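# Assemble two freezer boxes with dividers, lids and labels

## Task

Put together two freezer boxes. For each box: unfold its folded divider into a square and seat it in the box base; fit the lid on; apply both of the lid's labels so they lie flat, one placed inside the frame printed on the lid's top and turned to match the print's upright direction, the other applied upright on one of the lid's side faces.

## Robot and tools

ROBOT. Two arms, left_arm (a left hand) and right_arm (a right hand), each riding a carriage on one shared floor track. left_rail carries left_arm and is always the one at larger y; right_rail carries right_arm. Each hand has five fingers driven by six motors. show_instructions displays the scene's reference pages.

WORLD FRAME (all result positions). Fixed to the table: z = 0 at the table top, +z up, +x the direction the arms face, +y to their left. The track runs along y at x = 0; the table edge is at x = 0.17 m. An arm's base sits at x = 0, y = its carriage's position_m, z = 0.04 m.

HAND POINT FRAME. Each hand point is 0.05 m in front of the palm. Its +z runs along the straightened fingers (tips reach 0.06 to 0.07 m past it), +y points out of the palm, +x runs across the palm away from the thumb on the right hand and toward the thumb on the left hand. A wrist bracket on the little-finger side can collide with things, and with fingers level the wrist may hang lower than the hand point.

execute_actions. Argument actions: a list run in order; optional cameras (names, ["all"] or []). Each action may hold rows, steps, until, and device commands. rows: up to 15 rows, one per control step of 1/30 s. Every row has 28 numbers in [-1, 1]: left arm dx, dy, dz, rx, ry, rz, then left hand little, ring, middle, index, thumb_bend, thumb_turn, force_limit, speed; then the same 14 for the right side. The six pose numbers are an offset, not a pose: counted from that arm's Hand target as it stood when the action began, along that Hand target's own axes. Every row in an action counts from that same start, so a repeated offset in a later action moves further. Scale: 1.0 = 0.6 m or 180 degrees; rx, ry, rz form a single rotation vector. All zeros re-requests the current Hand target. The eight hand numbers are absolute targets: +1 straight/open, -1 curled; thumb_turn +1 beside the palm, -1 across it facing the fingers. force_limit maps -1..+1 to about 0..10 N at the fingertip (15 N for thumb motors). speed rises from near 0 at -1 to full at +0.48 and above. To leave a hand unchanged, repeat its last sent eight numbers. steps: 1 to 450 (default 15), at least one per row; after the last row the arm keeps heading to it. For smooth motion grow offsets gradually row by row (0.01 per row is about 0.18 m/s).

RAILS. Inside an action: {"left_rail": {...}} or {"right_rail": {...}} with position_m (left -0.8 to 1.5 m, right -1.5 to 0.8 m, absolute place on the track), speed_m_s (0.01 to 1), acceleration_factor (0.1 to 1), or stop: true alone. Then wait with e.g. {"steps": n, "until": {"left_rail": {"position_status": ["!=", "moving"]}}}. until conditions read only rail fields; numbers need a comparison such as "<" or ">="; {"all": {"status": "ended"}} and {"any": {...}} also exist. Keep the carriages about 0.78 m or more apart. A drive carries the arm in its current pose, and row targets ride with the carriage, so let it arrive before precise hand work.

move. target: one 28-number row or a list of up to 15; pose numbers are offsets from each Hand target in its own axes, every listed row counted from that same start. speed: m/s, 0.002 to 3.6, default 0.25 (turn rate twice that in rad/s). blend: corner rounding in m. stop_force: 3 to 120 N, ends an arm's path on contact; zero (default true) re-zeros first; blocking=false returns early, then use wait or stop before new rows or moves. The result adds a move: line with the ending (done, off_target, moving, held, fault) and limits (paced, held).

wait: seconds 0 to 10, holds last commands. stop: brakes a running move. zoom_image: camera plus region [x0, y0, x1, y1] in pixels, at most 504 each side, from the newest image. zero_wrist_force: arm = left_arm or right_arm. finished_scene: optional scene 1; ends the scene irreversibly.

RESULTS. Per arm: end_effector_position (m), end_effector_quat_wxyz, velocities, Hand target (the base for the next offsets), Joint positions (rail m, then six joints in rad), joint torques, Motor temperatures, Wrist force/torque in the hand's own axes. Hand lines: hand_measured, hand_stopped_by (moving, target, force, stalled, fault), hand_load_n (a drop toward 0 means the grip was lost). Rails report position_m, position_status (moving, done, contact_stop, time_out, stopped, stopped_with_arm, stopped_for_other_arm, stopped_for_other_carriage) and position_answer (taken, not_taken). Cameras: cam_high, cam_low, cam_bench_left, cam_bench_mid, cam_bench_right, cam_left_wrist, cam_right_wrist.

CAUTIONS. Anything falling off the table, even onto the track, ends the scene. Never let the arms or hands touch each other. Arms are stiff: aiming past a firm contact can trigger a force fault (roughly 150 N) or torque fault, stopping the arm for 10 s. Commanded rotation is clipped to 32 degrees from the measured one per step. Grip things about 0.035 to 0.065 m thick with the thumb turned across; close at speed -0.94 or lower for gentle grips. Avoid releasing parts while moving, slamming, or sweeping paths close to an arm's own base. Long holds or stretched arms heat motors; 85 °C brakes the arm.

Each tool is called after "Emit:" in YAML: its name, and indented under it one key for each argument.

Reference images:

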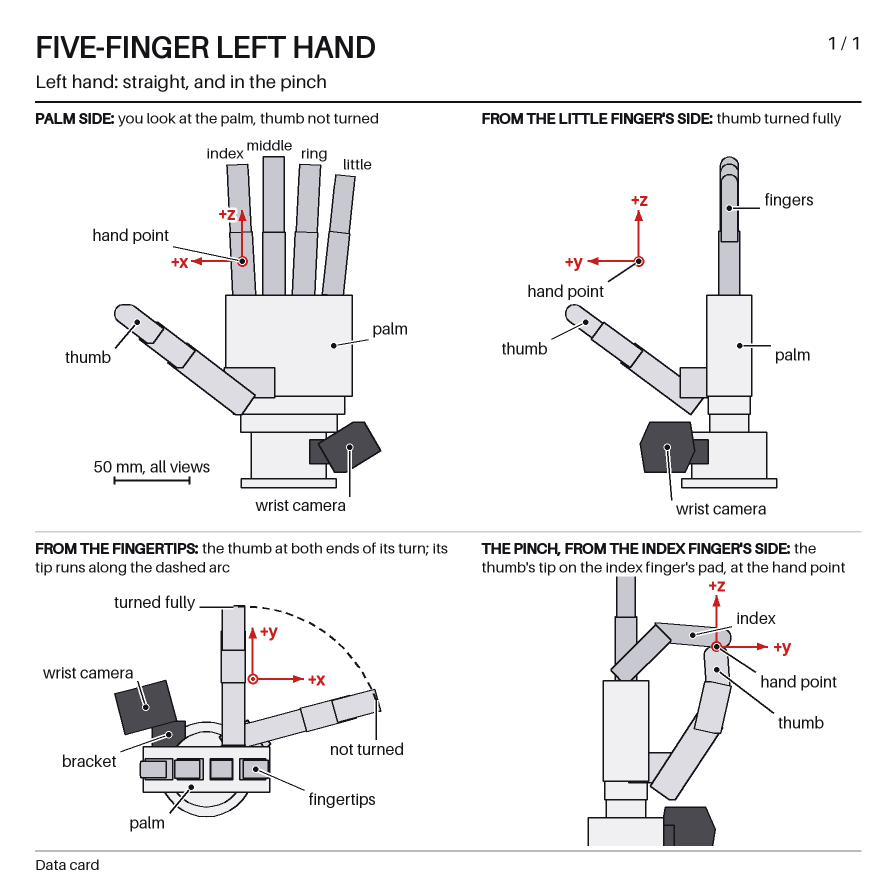

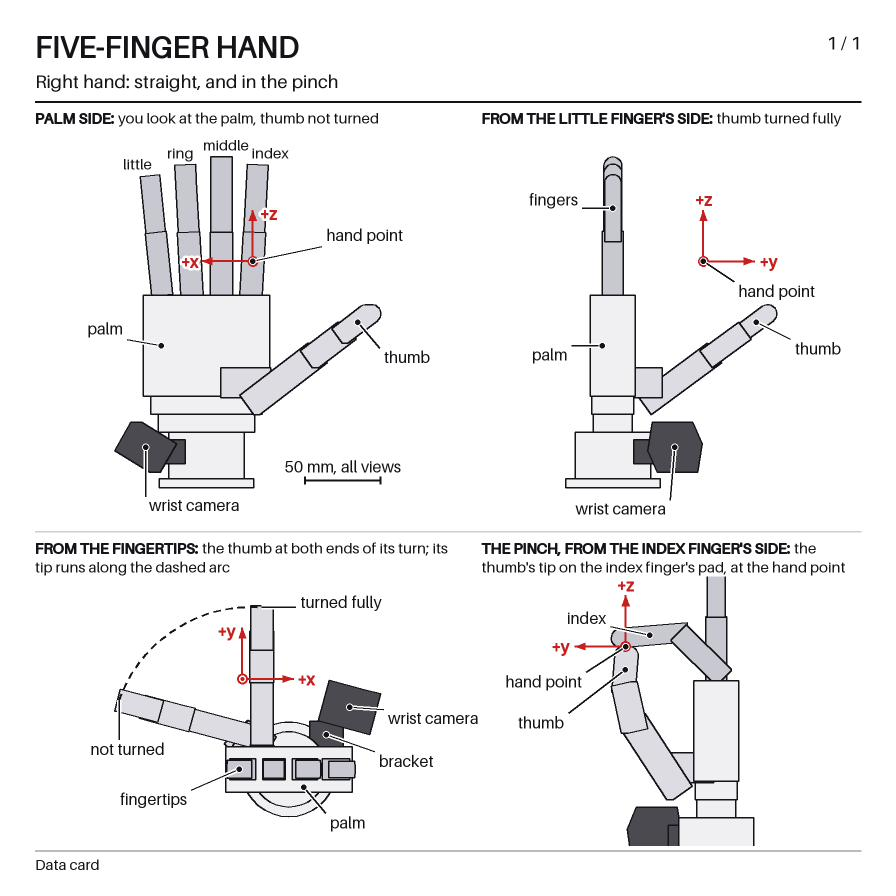

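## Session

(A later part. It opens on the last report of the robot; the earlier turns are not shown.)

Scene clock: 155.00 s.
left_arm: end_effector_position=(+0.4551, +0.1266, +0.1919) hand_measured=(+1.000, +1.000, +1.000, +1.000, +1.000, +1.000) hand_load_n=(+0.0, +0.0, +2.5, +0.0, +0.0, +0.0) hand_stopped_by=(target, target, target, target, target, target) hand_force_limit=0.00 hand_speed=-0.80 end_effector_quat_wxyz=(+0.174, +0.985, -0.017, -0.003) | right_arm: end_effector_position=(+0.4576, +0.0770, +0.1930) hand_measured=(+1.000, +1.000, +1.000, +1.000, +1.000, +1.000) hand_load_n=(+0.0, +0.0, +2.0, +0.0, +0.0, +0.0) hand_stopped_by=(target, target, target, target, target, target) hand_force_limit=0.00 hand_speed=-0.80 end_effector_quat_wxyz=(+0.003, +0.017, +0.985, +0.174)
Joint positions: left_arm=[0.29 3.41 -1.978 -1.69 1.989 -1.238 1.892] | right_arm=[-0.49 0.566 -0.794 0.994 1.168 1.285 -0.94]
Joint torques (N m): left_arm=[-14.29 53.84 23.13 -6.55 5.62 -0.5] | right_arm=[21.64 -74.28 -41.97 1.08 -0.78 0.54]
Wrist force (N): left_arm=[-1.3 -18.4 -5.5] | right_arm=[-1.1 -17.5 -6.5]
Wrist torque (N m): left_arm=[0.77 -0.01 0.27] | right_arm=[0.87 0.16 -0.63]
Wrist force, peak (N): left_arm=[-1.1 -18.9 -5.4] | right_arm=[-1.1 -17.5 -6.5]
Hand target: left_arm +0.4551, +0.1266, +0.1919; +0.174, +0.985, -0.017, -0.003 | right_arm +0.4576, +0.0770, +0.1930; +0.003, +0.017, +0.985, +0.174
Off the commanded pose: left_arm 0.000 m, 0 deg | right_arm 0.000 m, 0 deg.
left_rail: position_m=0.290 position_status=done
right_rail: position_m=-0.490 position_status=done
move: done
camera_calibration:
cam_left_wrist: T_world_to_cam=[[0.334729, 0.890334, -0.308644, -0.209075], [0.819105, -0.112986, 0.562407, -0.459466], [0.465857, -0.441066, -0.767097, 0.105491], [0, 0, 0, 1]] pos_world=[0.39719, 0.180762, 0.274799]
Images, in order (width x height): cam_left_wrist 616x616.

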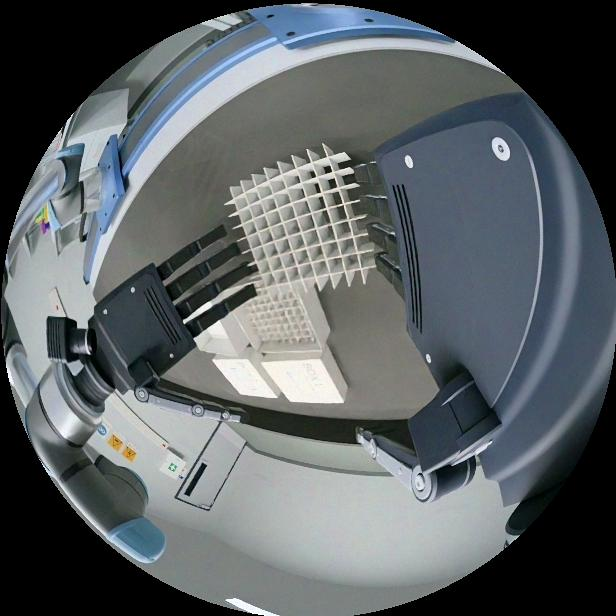

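Emit:
move:
  target: [0.2323,0.4512,0.1642,0,-0.00855,0.0235,1,1,1,1,1,1,0,-0.8,-0.2258,-0.4515,-0.1643,0,-0.00855,0.0235,1,1,1,1,1,1,0,-0.8]
  speed: 0.1
  cameras: ["cam_high","cam_left_wrist","cam_right_wrist"]

Scene clock: 159.43 s.
left_arm: end_effector_position=(+0.5843, -0.1662, +0.1920) hand_measured=(+1.000, +1.000, +1.000, +1.000, +1.000, +1.000) hand_load_n=(+0.0, +0.0, +1.0, +0.0, +0.0, +0.0) hand_stopped_by=(target, target, target, target, target, target) hand_force_limit=0.00 hand_speed=-0.80 end_effector_quat_wxyz=(+0.173, +0.983, -0.056, -0.010) | right_arm: end_effector_position=(+0.5830, -0.2159, +0.1930) hand_measured=(+1.000, +1.000, +1.000, +1.000, +1.000, +1.000) hand_load_n=(+0.0, +0.0, +1.0, +0.0, +0.0, +0.0) hand_stopped_by=(target, target, target, target, target, target) hand_force_limit=0.00 hand_speed=-0.80 end_effector_quat_wxyz=(+0.010, +0.056, +0.983, +0.173)
Joint positions: left_arm=[0.29 2.848 -2.516 -0.723 1.734 -1.228 1.379] | right_arm=[-0.49 0.006 -0.899 1.219 1.208 1.224 -1.444]
Joint torques (N m): left_arm=[-15.15 34.87 30.9 -4.3 0.89 -1.16] | right_arm=[-6.53 -29.51 -37.68 4.58 -5.69 -1.38]
Wrist force (N): left_arm=[-0.4 -10.9 -2.8] | right_arm=[-0.3 -9.3 -3.5]
Wrist torque (N m): left_arm=[0.40 0.09 0.19] | right_arm=[0.52 0.08 -0.29]
Wrist force, peak (N): left_arm=[-1.5 -20.4 -6.0] | right_arm=[-0.7 -17.7 -6.4]
Hand target: left_arm +0.5843, -0.1662, +0.1920; +0.173, +0.983, -0.056, -0.010 | right_arm +0.5830, -0.2159, +0.1930; +0.010, +0.056, +0.983, +0.173
Off the commanded pose: left_arm 0.000 m, 0 deg | right_arm 0.000 m, 0 deg.
left_rail: position_m=0.290 position_status=done
right_rail: position_m=-0.490 position_status=done
move: done
camera_calibration:
cam_left_wrist: T_world_to_cam=[[0.403573, 0.861338, -0.308585, -0.0367481], [0.807696, -0.176945, 0.562421, -0.602373], [0.429832, -0.476221, -0.76711, -0.068632], [0, 0, 0, 1]] pos_world=[0.530865, -0.107618, 0.274799]
cam_right_wrist: T_world_to_cam=[[-0.14666, 0.940228, 0.307346, 0.234424], [0.794907, -0.0729016, 0.602336, -0.603123], [0.588739, 0.33265, -0.736702, -0.0196008], [0, 0, 0, 1]] pos_world=[0.525347, -0.257861, 0.276793]
Images, in order (width x height): cam_high 672x504, cam_left_wrist 616x616, cam_right_wrist 616x616.

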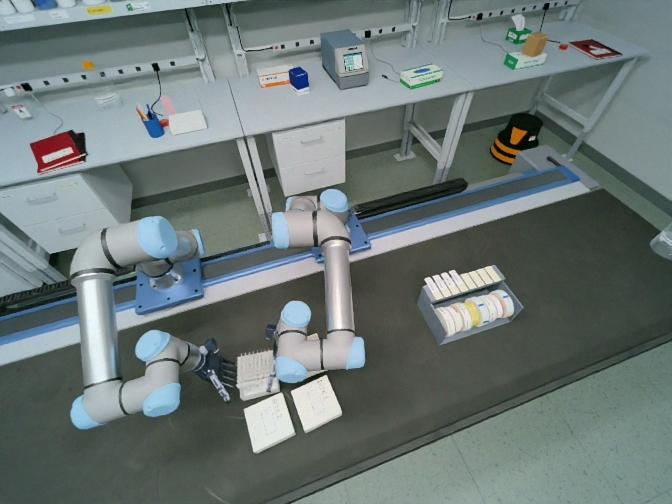

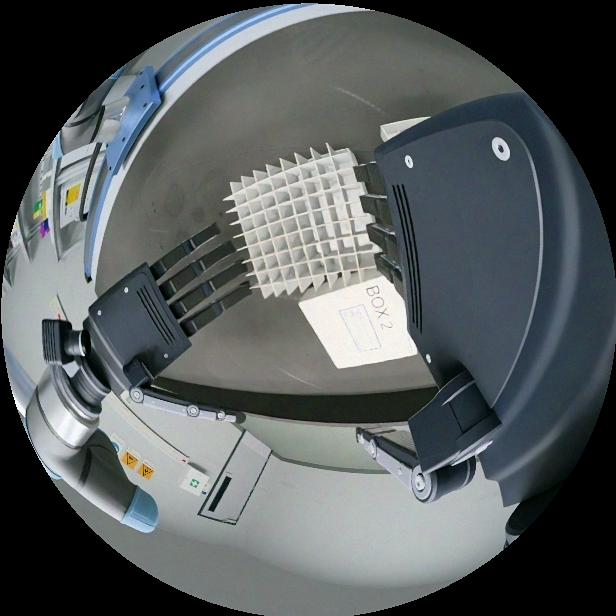

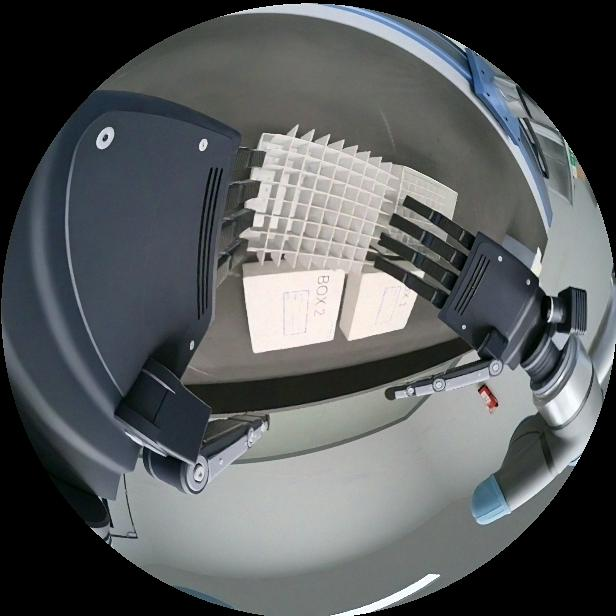

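Emit:
zoom_image:
  camera: "cam_high"
  region: [200, 320, 350, 460]

Emit:
zoom_image:
  camera: "cam_right_wrist"
  region: [200, 100, 480, 360]

Emit:
zoom_image:
  camera: "cam_left_wrist"
  region: [200, 120, 460, 380]

Scaled by 3.360 from the camera's 672x504 image, which has a finer 960x720 frame.

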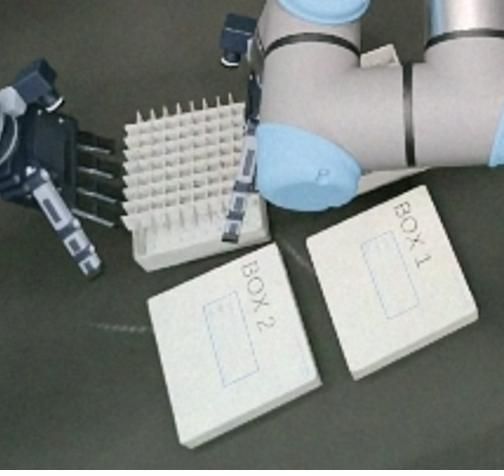

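Scaled by 1.800 from the camera's 616x616 image, which has a finer 880x880 frame.

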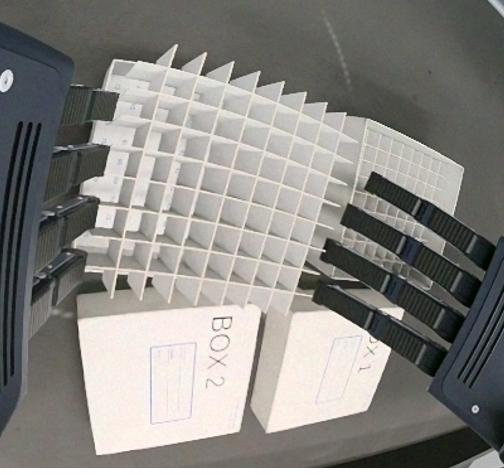

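Scaled by 1.938 from the camera's 616x616 image, which has a finer 880x880 frame.

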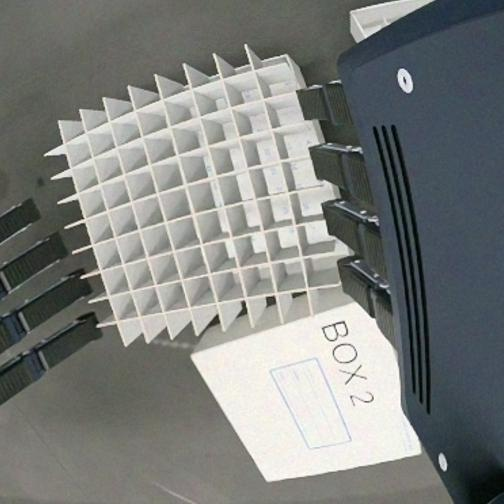

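Emit:
zoom_image:
  camera: "cam_high"
  region: [225, 335, 295, 405]

Scaled by 7.200 from the camera's 672x504 image, which has a finer 960x720 frame.

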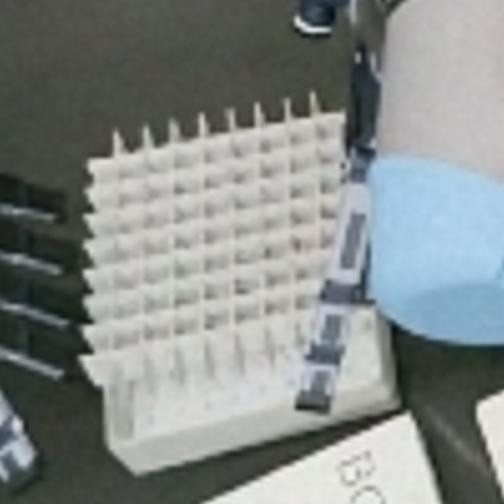

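Emit:
move:
  target: [0,-0.0095,0.0285,0,0,0,1,1,1,1,1,1,0,-0.8,0,-0.0095,0.0285,0,0,0,1,1,1,1,1,1,0,-0.8]
  speed: 0.05
  cameras: ["cam_high","cam_bench_mid","cam_right_wrist"]

Emit:
zoom_image:
  camera: "cam_high"
  region: [225, 335, 295, 405]

Emit:
zoom_image:
  camera: "cam_bench_mid"
  region: [290, 390, 410, 490]

Emit:
zoom_image:
  camera: "cam_right_wrist"
  region: [220, 110, 420, 310]

Scene clock: 161.97 s.
left_arm: end_effector_position=(+0.5843, -0.1667, +0.1740) hand_measured=(+1.000, +1.000, +1.000, +1.000, +1.000, +1.000) hand_load_n=(+0.0, +0.0, +1.5, +0.0, +0.0, +0.0) hand_stopped_by=(target, target, target, target, target, target) hand_force_limit=0.00 hand_speed=-0.80 end_effector_quat_wxyz=(+0.173, +0.983, -0.056, -0.010) | right_arm: end_effector_position=(+0.5830, -0.2154, +0.1751) hand_measured=(+1.000, +1.000, +1.000, +1.000, +1.000, +1.000) hand_load_n=(+0.0, +0.0, +1.5, +0.0, +0.0, +0.0) hand_stopped_by=(target, target, target, target, target, target) hand_force_limit=0.00 hand_speed=-0.80 end_effector_quat_wxyz=(+0.010, +0.056, +0.983, +0.173)
Joint positions: left_arm=[0.29 2.847 -2.525 -0.753 1.773 -1.228 1.378] | right_arm=[-0.49 0.007 -0.884 1.242 1.17 1.224 -1.443]
Joint torques (N m): left_arm=[-17.13 34.55 6.22 1.22 2.11 -1.03] | right_arm=[20.27 -29.59 -3.73 0.46 -2.94 0.84]
Wrist force (N): left_arm=[-0.3 -13.5 -3.6] | right_arm=[-0.1 -12.3 -4.7]
Wrist torque (N m): left_arm=[0.53 0.08 0.24] | right_arm=[0.61 0.07 -0.36]
Wrist force, peak (N): left_arm=[-0.3 -13.5 -3.6] | right_arm=[-0.1 -12.3 -4.9]
Hand target: left_arm +0.5843, -0.1667, +0.1739; +0.173, +0.983, -0.056, -0.010 | right_arm +0.5830, -0.2154, +0.1750; +0.010, +0.056, +0.983, +0.173
Off the commanded pose: left_arm 0.000 m, 0 deg | right_arm 0.000 m, 0 deg.
left_rail: position_m=0.290 position_status=done
right_rail: position_m=-0.490 position_status=done
move: done
camera_calibration:
cam_right_wrist: T_world_to_cam=[[-0.146669, 0.940223, 0.307358, 0.23947], [0.794825, -0.0729485, 0.602439, -0.59238], [0.588848, 0.332655, -0.736613, -0.0330916], [0, 0, 0, 1]] pos_world=[0.525447, -0.257361, 0.258894]
Images, in order (width x height): cam_high 672x504, cam_bench_mid 672x504, cam_right_wrist 616x616.

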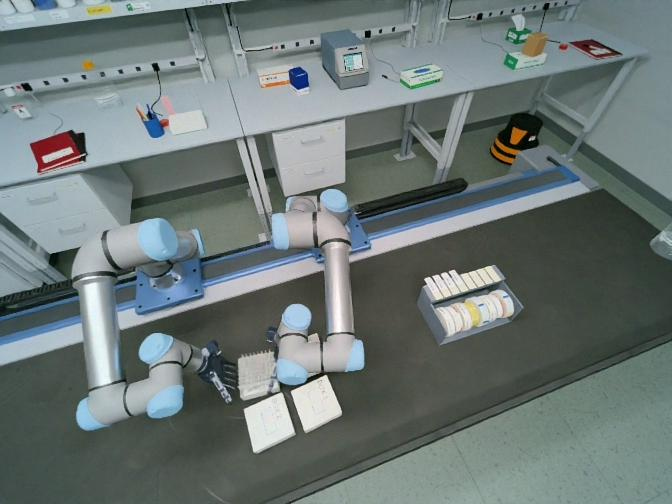

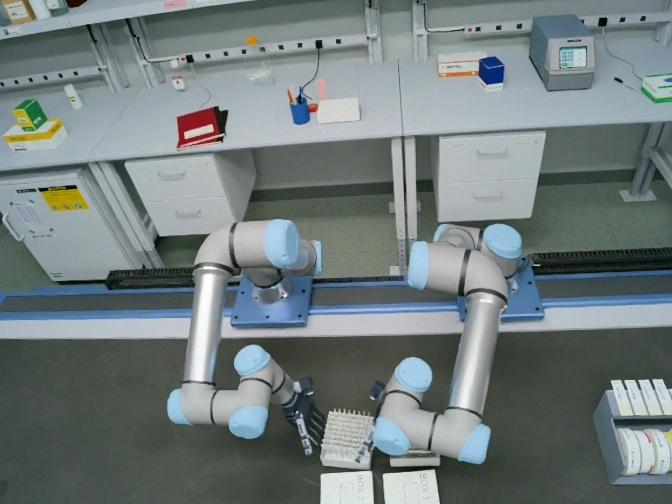

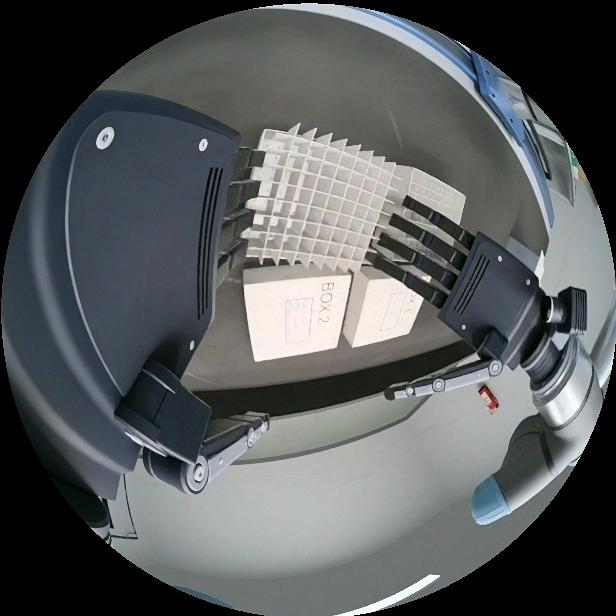

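Scaled by 7.200 from the camera's 672x504 image, which has a finer 960x720 frame.

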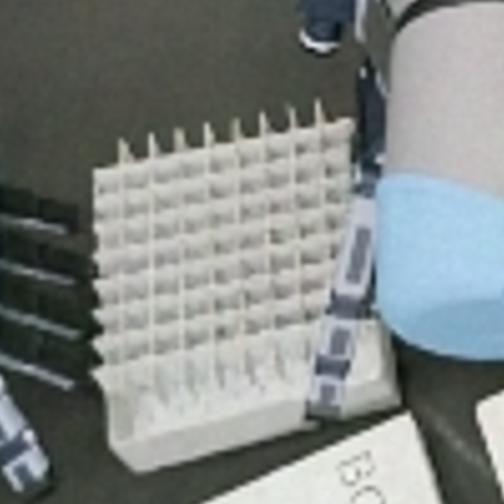

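Scaled by 4.200 from the camera's 672x504 image, which has a finer 960x720 frame.

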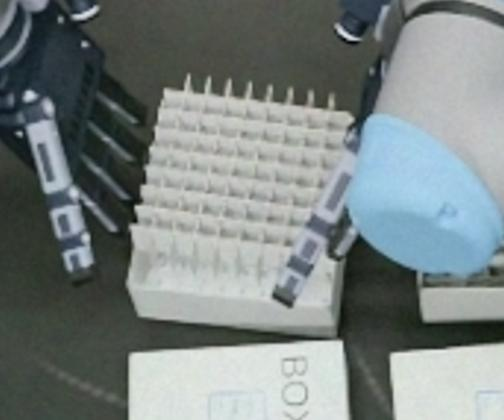

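Scaled by 2.520 from the camera's 616x616 image, which has a finer 880x880 frame.

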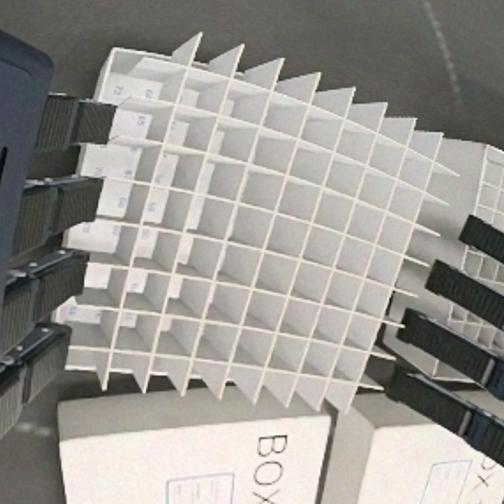

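Emit:
move:
  target: [-0.0055,0.0081,0.0030,0,0.0038,-0.0104,1,1,1,1,1,1,0,-0.8,0.0025,-0.0080,-0.0029,0,0.0038,-0.0104,1,1,1,1,1,1,0,-0.8]
  speed: 0.03
  cameras: ["cam_high","cam_right_wrist"]

Emit:
zoom_image:
  camera: "cam_high"
  region: [225, 335, 295, 405]

Emit:
zoom_image:
  camera: "cam_right_wrist"
  region: [220, 110, 420, 310]

Scene clock: 165.93 s.
left_arm: end_effector_position=(+0.5804, -0.1715, +0.1739) hand_measured=(+1.000, +1.000, +1.000, +1.000, +1.000, +1.000) hand_load_n=(+0.0, +0.0, +1.5, +0.0, +0.0, +0.0) hand_stopped_by=(target, target, target, target, target, target) hand_force_limit=0.00 hand_speed=-0.80 end_effector_quat_wxyz=(+0.173, +0.984, -0.039, -0.007) | right_arm: end_effector_position=(+0.5809, -0.2203, +0.1750) hand_measured=(+1.000, +1.000, +1.000, +1.000, +1.000, +1.000) hand_load_n=(+0.5, +0.0, +1.5, +0.0, +0.0, +0.0) hand_stopped_by=(target, target, target, target, target, target) hand_force_limit=0.00 hand_speed=-0.80 end_effector_quat_wxyz=(+0.007, +0.039, +0.984, +0.173)
Joint positions: left_arm=[0.29 2.835 -2.506 -0.785 1.802 -1.231 1.329] | right_arm=[-0.49 -0.005 -0.88 1.239 1.185 1.223 -1.492]
Joint torques (N m): left_arm=[-16.08 83.56 5.96 1.38 1.41 -1.31] | right_arm=[-3.01 -29.16 -38.14 4.66 -6.72 -1.4]
Wrist force (N): left_arm=[-0.1 -13.8 -3.7] | right_arm=[-0.1 -12.4 -4.5]
Wrist torque (N m): left_arm=[0.56 0.05 0.26] | right_arm=[0.66 0.07 -0.37]
Wrist force, peak (N): left_arm=[-0.2 -15.2 -3.3] | right_arm=[-0.1 -12.9 -5.6]
Hand target: left_arm +0.5804, -0.1715, +0.1739; +0.173, +0.984, -0.039, -0.007 | right_arm +0.5809, -0.2203, +0.1750; +0.007, +0.039, +0.984, +0.173
Off the commanded pose: left_arm 0.000 m, 0 deg | right_arm 0.000 m, 0 deg.
left_rail: position_m=0.290 position_status=done
right_rail: position_m=-0.490 position_status=done
move: done
camera_calibration:
cam_right_wrist: T_world_to_cam=[[-0.179202, 0.93459, 0.307293, 0.261477], [0.79695, -0.0452413, 0.602349, -0.586066], [0.576851, 0.352839, -0.736714, -0.0188306], [0, 0, 0, 1]] pos_world=[0.524785, -0.264244, 0.258793]
Images, in order (width x height): cam_high 672x504, cam_right_wrist 616x616.

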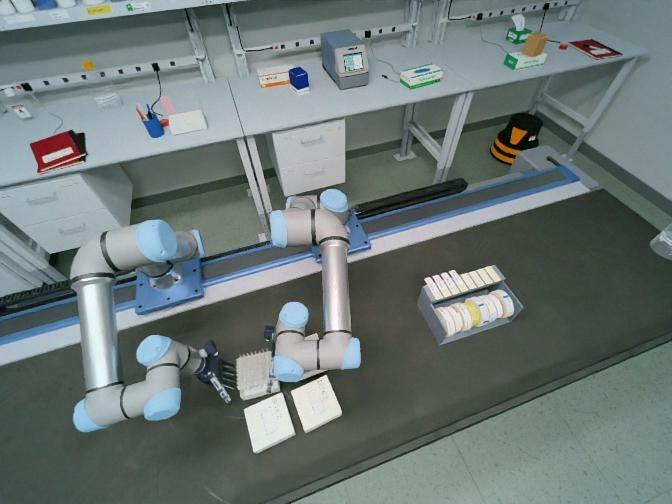

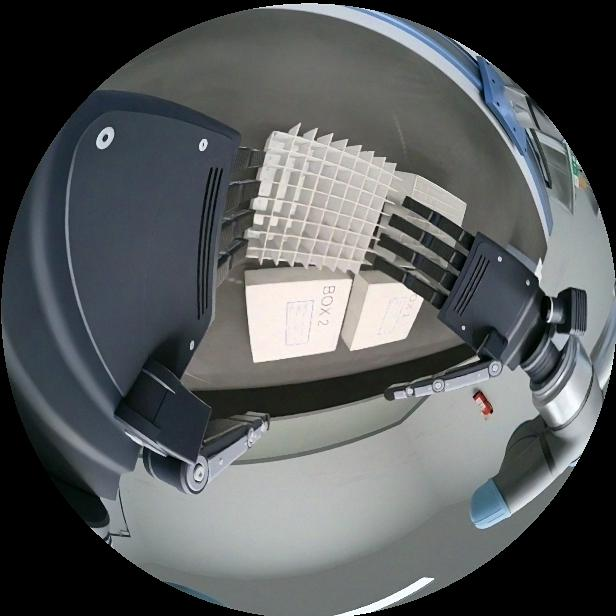

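Scaled by 7.200 from the camera's 672x504 image, which has a finer 960x720 frame.

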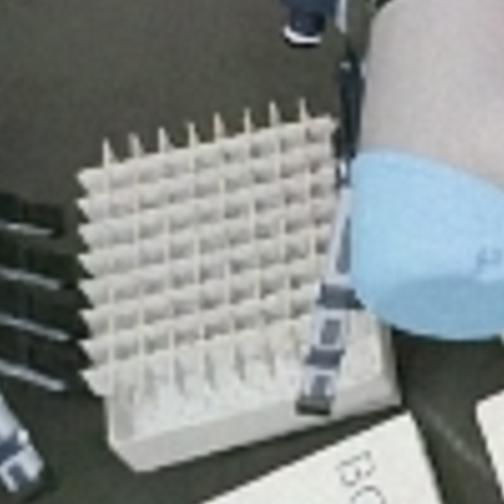

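Scaled by 2.520 from the camera's 616x616 image, which has a finer 880x880 frame.

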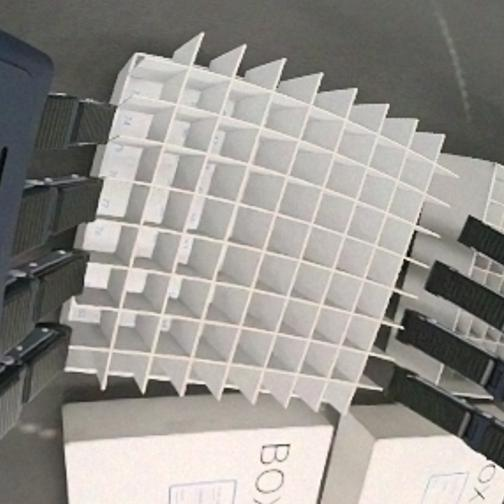

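Emit:
move:
  target: [0,-0.0160,0.0439,0,0,0,1,1,1,1,1,1,0,-0.8,0,-0.0160,0.0439,0,0,0,1,1,1,1,1,1,0,-0.8]
  speed: 0.025
  stop_force: 6
  cameras: ["cam_high","cam_right_wrist"]

Emit:
zoom_image:
  camera: "cam_high"
  region: [225, 335, 295, 405]

Emit:
zoom_image:
  camera: "cam_right_wrist"
  region: [220, 110, 420, 310]

Scene clock: 169.30 s.
left_arm: end_effector_position=(+0.5804, -0.1715, +0.1469) hand_measured=(+1.000, +1.000, +1.000, +1.000, +1.000, +1.000) hand_load_n=(+0.0, +0.0, +0.5, +0.0, +0.0, +0.0) hand_stopped_by=(target, target, target, target, target, target) hand_force_limit=0.00 hand_speed=-0.80 end_effector_quat_wxyz=(+0.173, +0.984, -0.039, -0.007) | right_arm: end_effector_position=(+0.5809, -0.2203, +0.1676) hand_measured=(+1.000, +1.000, +1.000, +1.000, +1.000, +1.000) hand_load_n=(+0.0, +0.0, +0.5, +0.0, +0.0, +0.0) hand_stopped_by=(target, target, target, target, target, target) hand_force_limit=0.00 hand_speed=-0.80 end_effector_quat_wxyz=(+0.007, +0.039, +0.984, +0.173)
Joint positions: left_arm=[0.29 2.835 -2.521 -0.825 1.858 -1.231 1.329] | right_arm=[-0.49 -0.005 -0.873 1.247 1.17 1.223 -1.493]
Joint torques (N m): left_arm=[-9.91 76.68 27.17 -4.18 3.2 1.13] | right_arm=[-1.74 -62.85 -34.89 4.4 1.06 -1.09]
Wrist force (N): left_arm=[1.1 -5.4 -8.5] | right_arm=[-0.9 -4.1 -6.4]
Wrist torque (N m): left_arm=[0.59 -0.02 0.17] | right_arm=[0.45 0.10 -0.20]
Wrist force, peak (N): left_arm=[0.5 -15.3 -6.5] | right_arm=[-1.5 -8.3 -14.5]
Hand target: left_arm +0.5804, -0.1715, +0.1469; +0.173, +0.984, -0.039, -0.007 (not the last commanded pose) | right_arm +0.5809, -0.2203, +0.1676; +0.007, +0.039, +0.984, +0.173 (not the last commanded pose)
Off the commanded pose: left_arm 0.001 m, 0 deg | right_arm 0.021 m, 0 deg.
left_rail: position_m=0.290 position_status=done
right_rail: position_m=-0.490 position_status=done
move: contact (left_arm, right_arm)
camera_calibration:
cam_right_wrist: T_world_to_cam=[[-0.179256, 0.934557, 0.307362, 0.263753], [0.796953, -0.0452403, 0.602345, -0.581609], [0.576831, 0.352927, -0.736688, -0.0242553], [0, 0, 0, 1]] pos_world=[0.524785, -0.264244, 0.251393]
Images, in order (width x height): cam_high 672x504, cam_right_wrist 616x616.

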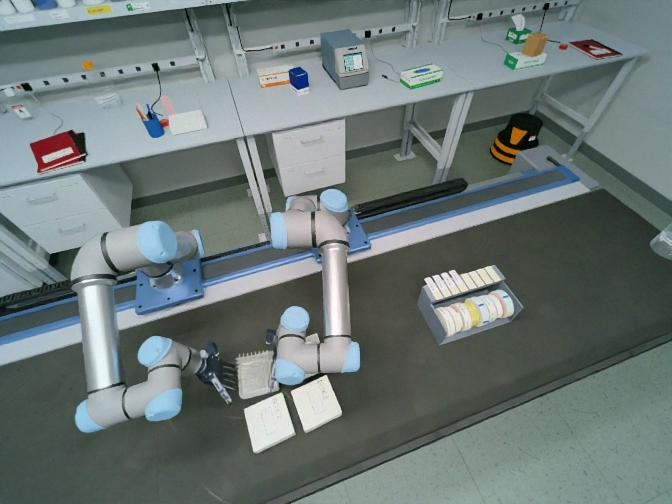

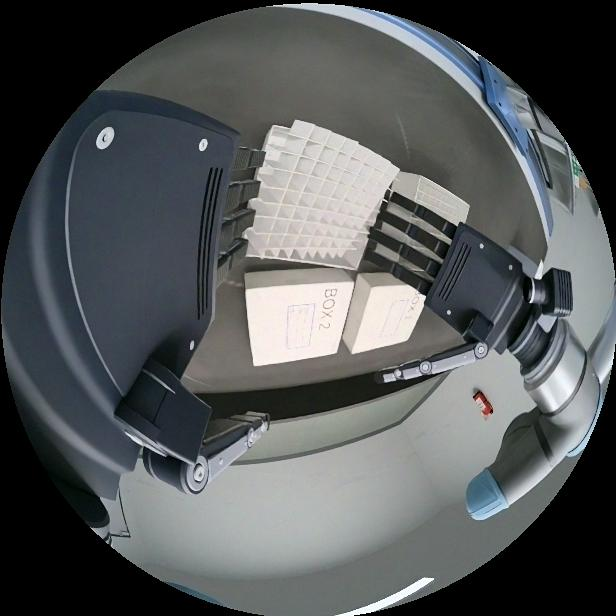

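Scaled by 7.200 from the camera's 672x504 image, which has a finer 960x720 frame.

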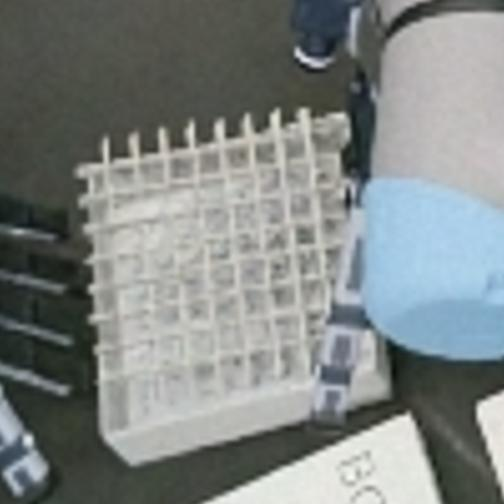

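Scaled by 2.520 from the camera's 616x616 image, which has a finer 880x880 frame.

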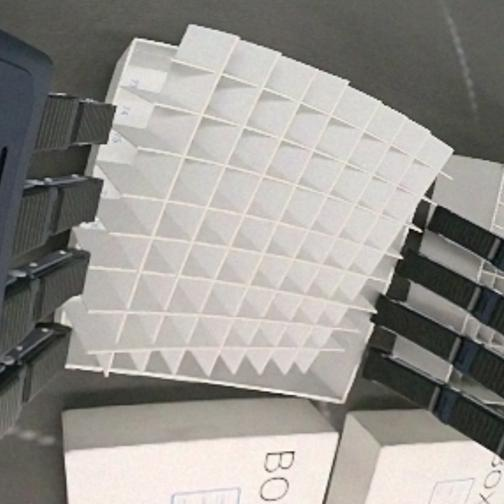

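Emit:
move:
  target:
    - [0,0.01525,-0.0370,0,0,0,1,1,1,1,1,1,0,-0.8,0,0.00385,-0.0057,0,0,0,1,1,1,1,1,1,0,-0.8]
    - [-0.0006,0.0082,-0.0396,0,0,0,1,1,1,1,1,1,0,-0.8,0.0006,0.0109,-0.0031,0,0,0,1,1,1,1,1,1,0,-0.8]
  speed: 0.04
  cameras: ["cam_high","cam_right_wrist","cam_left_wrist"]

Emit:
zoom_image:
  camera: "cam_right_wrist"
  region: [220, 110, 420, 310]

Emit:
zoom_image:
  camera: "cam_left_wrist"
  region: [200, 110, 420, 330]

Scene clock: 172.07 s.
left_arm: end_effector_position=(+0.5803, -0.1680, +0.1709) hand_measured=(+1.000, +1.000, +1.000, +1.000, +1.000, +1.000) hand_load_n=(+0.0, +0.0, +2.5, +0.0, +0.0, +0.0) hand_stopped_by=(target, target, target, target, target, target) hand_force_limit=0.00 hand_speed=-0.80 end_effector_quat_wxyz=(+0.173, +0.984, -0.039, -0.007) | right_arm: end_effector_position=(+0.5810, -0.2148, +0.1716) hand_measured=(+1.000, +1.000, +1.000, +1.000, +1.000, +1.000) hand_load_n=(+0.0, +0.0, +2.0, +0.0, +0.0, +0.0) hand_stopped_by=(target, target, target, target, target, target) hand_force_limit=0.00 hand_speed=-0.80 end_effector_quat_wxyz=(+0.007, +0.039, +0.984, +0.173)
Joint positions: left_arm=[0.29 2.84 -2.501 -0.801 1.812 -1.231 1.334] | right_arm=[-0.49 0.005 -0.874 1.237 1.178 1.223 -1.482]
Joint torques (N m): left_arm=[-0.04 83.25 6.75 1.24 8.45 1.63] | right_arm=[25.06 -30.8 -38.03 0.47 -1.52 0.46]
Wrist force (N): left_arm=[0.3 -19.6 -5.5] | right_arm=[-0.1 -18.4 -7.0]
Wrist torque (N m): left_arm=[0.78 0.03 0.33] | right_arm=[0.93 0.16 -0.53]
Wrist force, peak (N): left_arm=[0.4 -20.6 -5.4] | right_arm=[-0.2 -19.2 -7.6]
Hand target: left_arm +0.5803, -0.1679, +0.1709; +0.173, +0.984, -0.039, -0.007 | right_arm +0.5810, -0.2148, +0.1716; +0.007, +0.039, +0.984, +0.173
Off the commanded pose: left_arm 0.000 m, 0 deg | right_arm 0.000 m, 0 deg.
left_rail: position_m=0.290 position_status=done
right_rail: position_m=-0.490 position_status=done
move: done
camera_calibration:
cam_left_wrist: T_world_to_cam=[[0.373513, 0.874813, -0.308529, -0.0204081], [0.813321, -0.148897, 0.562439, -0.586216], [0.44609, -0.461012, -0.767119, -0.0907496], [0, 0, 0, 1]] pos_world=[0.524887, -0.111269, 0.253799]
cam_right_wrist: T_world_to_cam=[[-0.179289, 0.934547, 0.307373, 0.257413], [0.796915, -0.0452436, 0.602395, -0.583843], [0.576873, 0.352953, -0.736642, -0.0233342], [0, 0, 0, 1]] pos_world=[0.524885, -0.258744, 0.255393]
Images, in order (width x height): cam_high 672x504, cam_left_wrist 616x616, cam_right_wrist 616x616.

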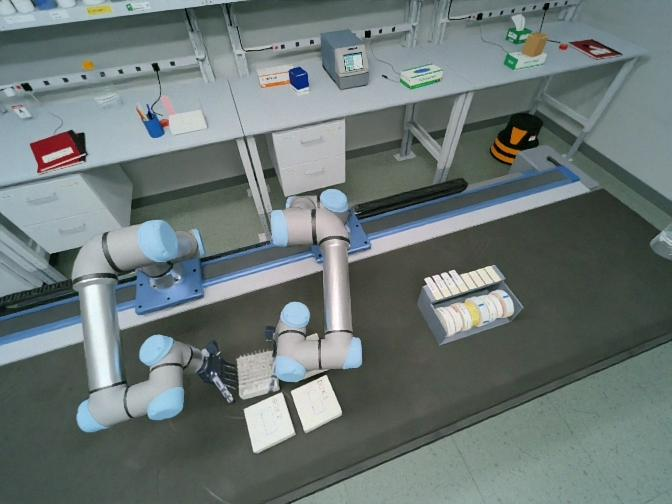

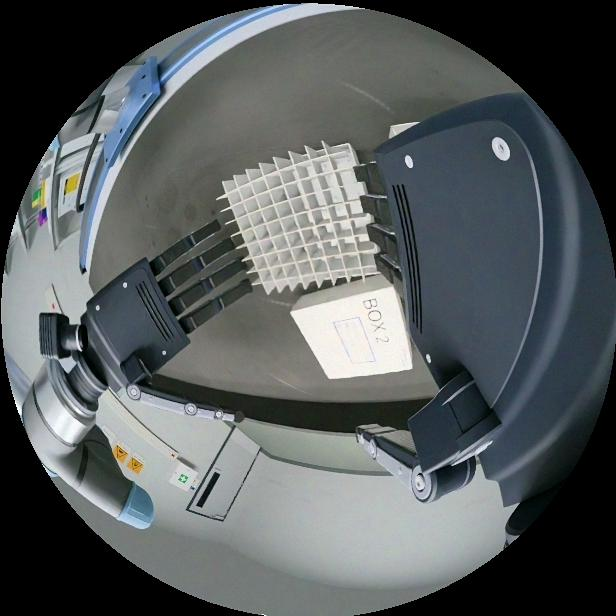

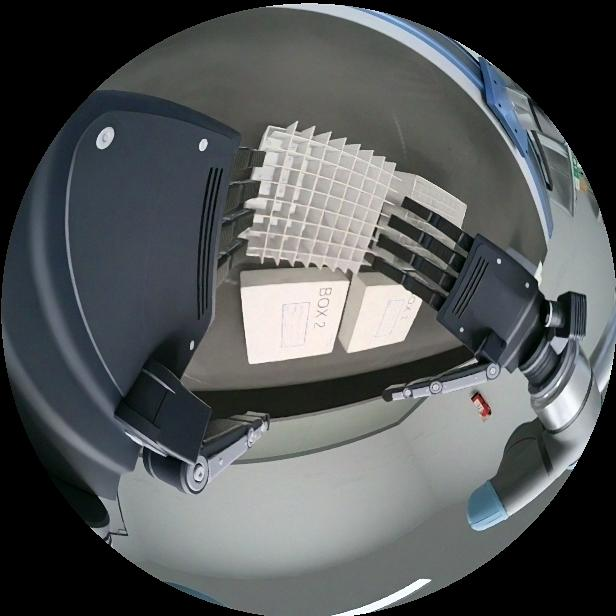

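Scaled by 2.520 from the camera's 616x616 image, which has a finer 880x880 frame.

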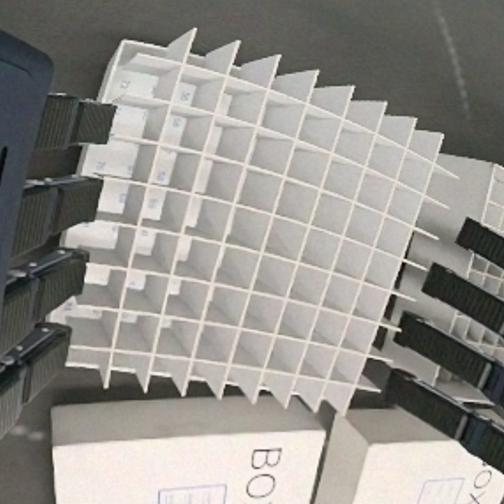

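Scaled by 2.291 from the camera's 616x616 image, which has a finer 880x880 frame.

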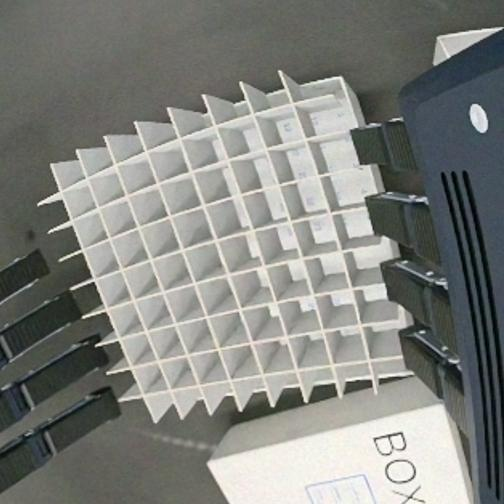

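Emit:
move:
  target:
    - [0.0038,0,0,0,0,0,1,1,1,1,1,1,0,-0.8,-0.0038,0,0,0,0,0,1,1,1,1,1,1,0,-0.8]
    - [0.0038,-0.0160,0.0439,0,0,0,1,1,1,1,1,1,0,-0.8,-0.0038,-0.0160,0.0439,0,0,0,1,1,1,1,1,1,0,-0.8]
  speed: 0.025
  stop_force: 5
  cameras: ["cam_high","cam_right_wrist","cam_left_wrist"]

Emit:
zoom_image:
  camera: "cam_right_wrist"
  region: [220, 110, 420, 310]

Emit:
zoom_image:
  camera: "cam_left_wrist"
  region: [200, 110, 420, 330]

Scene clock: 176.00 s.
left_arm: end_effector_position=(+0.5826, -0.1681, +0.1460) hand_measured=(+1.000, +1.000, +1.000, +1.000, +1.000, +1.000) hand_load_n=(+0.0, +0.0, +2.5, +0.0, +0.0, -0.5) hand_stopped_by=(target, target, target, target, target, target) hand_force_limit=0.00 hand_speed=-0.80 end_effector_quat_wxyz=(+0.173, +0.984, -0.039, -0.007) | right_arm: end_effector_position=(+0.5833, -0.2150, +0.1455) hand_measured=(+1.000, +1.000, +1.000, +1.000, +1.000, +1.000) hand_load_n=(+0.0, +0.0, +2.0, -0.5, +0.0, +0.0) hand_stopped_by=(target, target, target, target, target, target) hand_force_limit=0.00 hand_speed=-0.80 end_effector_quat_wxyz=(+0.007, +0.039, +0.984, +0.173)
Joint positions: left_arm=[0.29 2.841 -2.523 -0.825 1.857 -1.231 1.335] | right_arm=[-0.49 0.005 -0.844 1.256 1.129 1.223 -1.482]
Joint torques (N m): left_arm=[-3.72 79.12 29.84 -3.38 7.23 1.21] | right_arm=[0.3 -64.13 -35.76 3.89 -1.32 -0.73]
Wrist force (N): left_arm=[1.2 -17.7 -11.1] | right_arm=[0.1 -17.0 -13.3]
Wrist torque (N m): left_arm=[1.05 -0.07 0.33] | right_arm=[1.37 0.31 -0.49]
Wrist force, peak (N): left_arm=[0.2 -16.2 -19.1] | right_arm=[0.1 -15.2 -21.9]
Hand target: left_arm +0.5826, -0.1681, +0.1460; +0.173, +0.984, -0.039, -0.007 (not the last commanded pose) | right_arm +0.5833, -0.2150, +0.1455; +0.007, +0.039, +0.984, +0.173 (not the last commanded pose)
Off the commanded pose: left_arm 0.003 m, 0 deg | right_arm 0.002 m, 0 deg.
left_rail: position_m=0.290 position_status=done
right_rail: position_m=-0.490 position_status=done
move: contact (left_arm, right_arm); path passed 1 of 2 targets
camera_calibration:
cam_left_wrist: T_world_to_cam=[[0.373487, 0.874815, -0.308554, -0.0288418], [0.813396, -0.148929, 0.562322, -0.574113], [0.445976, -0.460997, -0.767195, -0.110843], [0, 0, 0, 1]] pos_world=[0.527187, -0.111369, 0.228899]
cam_right_wrist: T_world_to_cam=[[-0.17933, 0.934561, 0.307306, 0.266075], [0.796936, -0.0451531, 0.602374, -0.569945], [0.576831, 0.352927, -0.736687, -0.043791], [0, 0, 0, 1]] pos_world=[0.527185, -0.258943, 0.229293]
Images, in order (width x height): cam_high 672x504, cam_left_wrist 616x616, cam_right_wrist 616x616.

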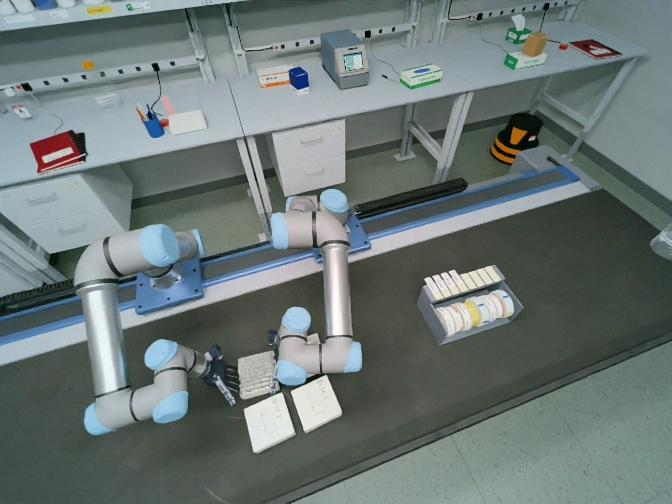

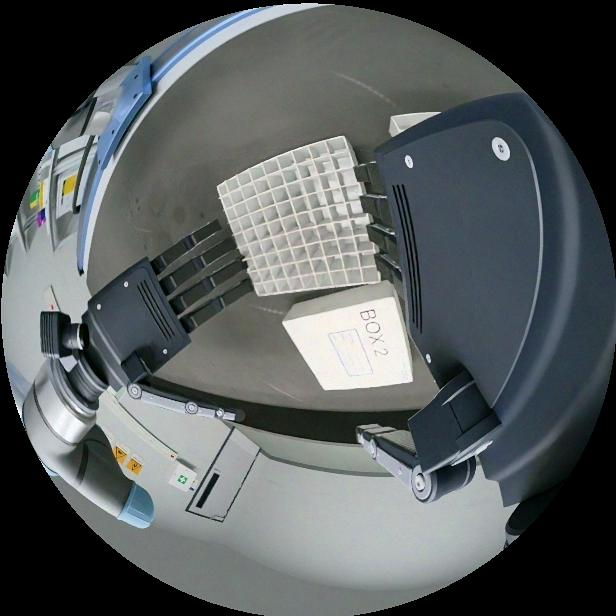

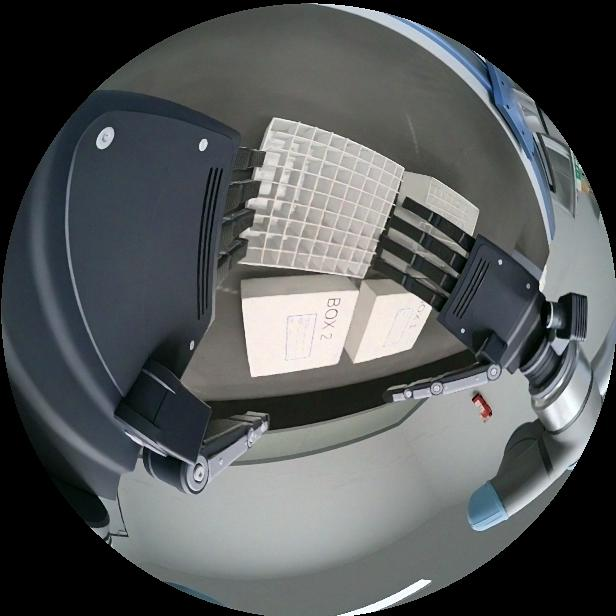

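Scaled by 2.520 from the camera's 616x616 image, which has a finer 880x880 frame.

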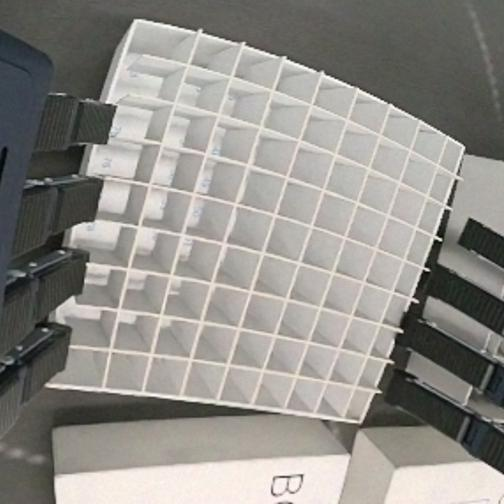

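Scaled by 2.291 from the camera's 616x616 image, which has a finer 880x880 frame.

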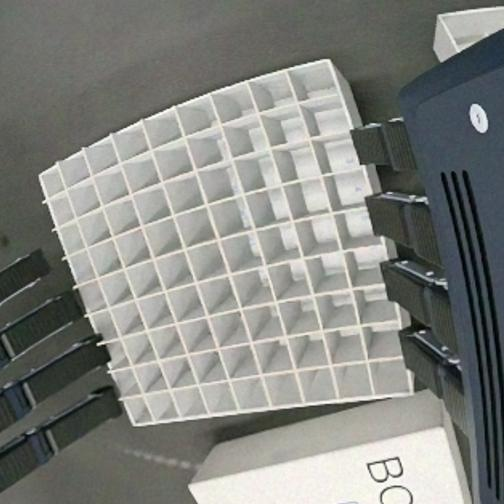

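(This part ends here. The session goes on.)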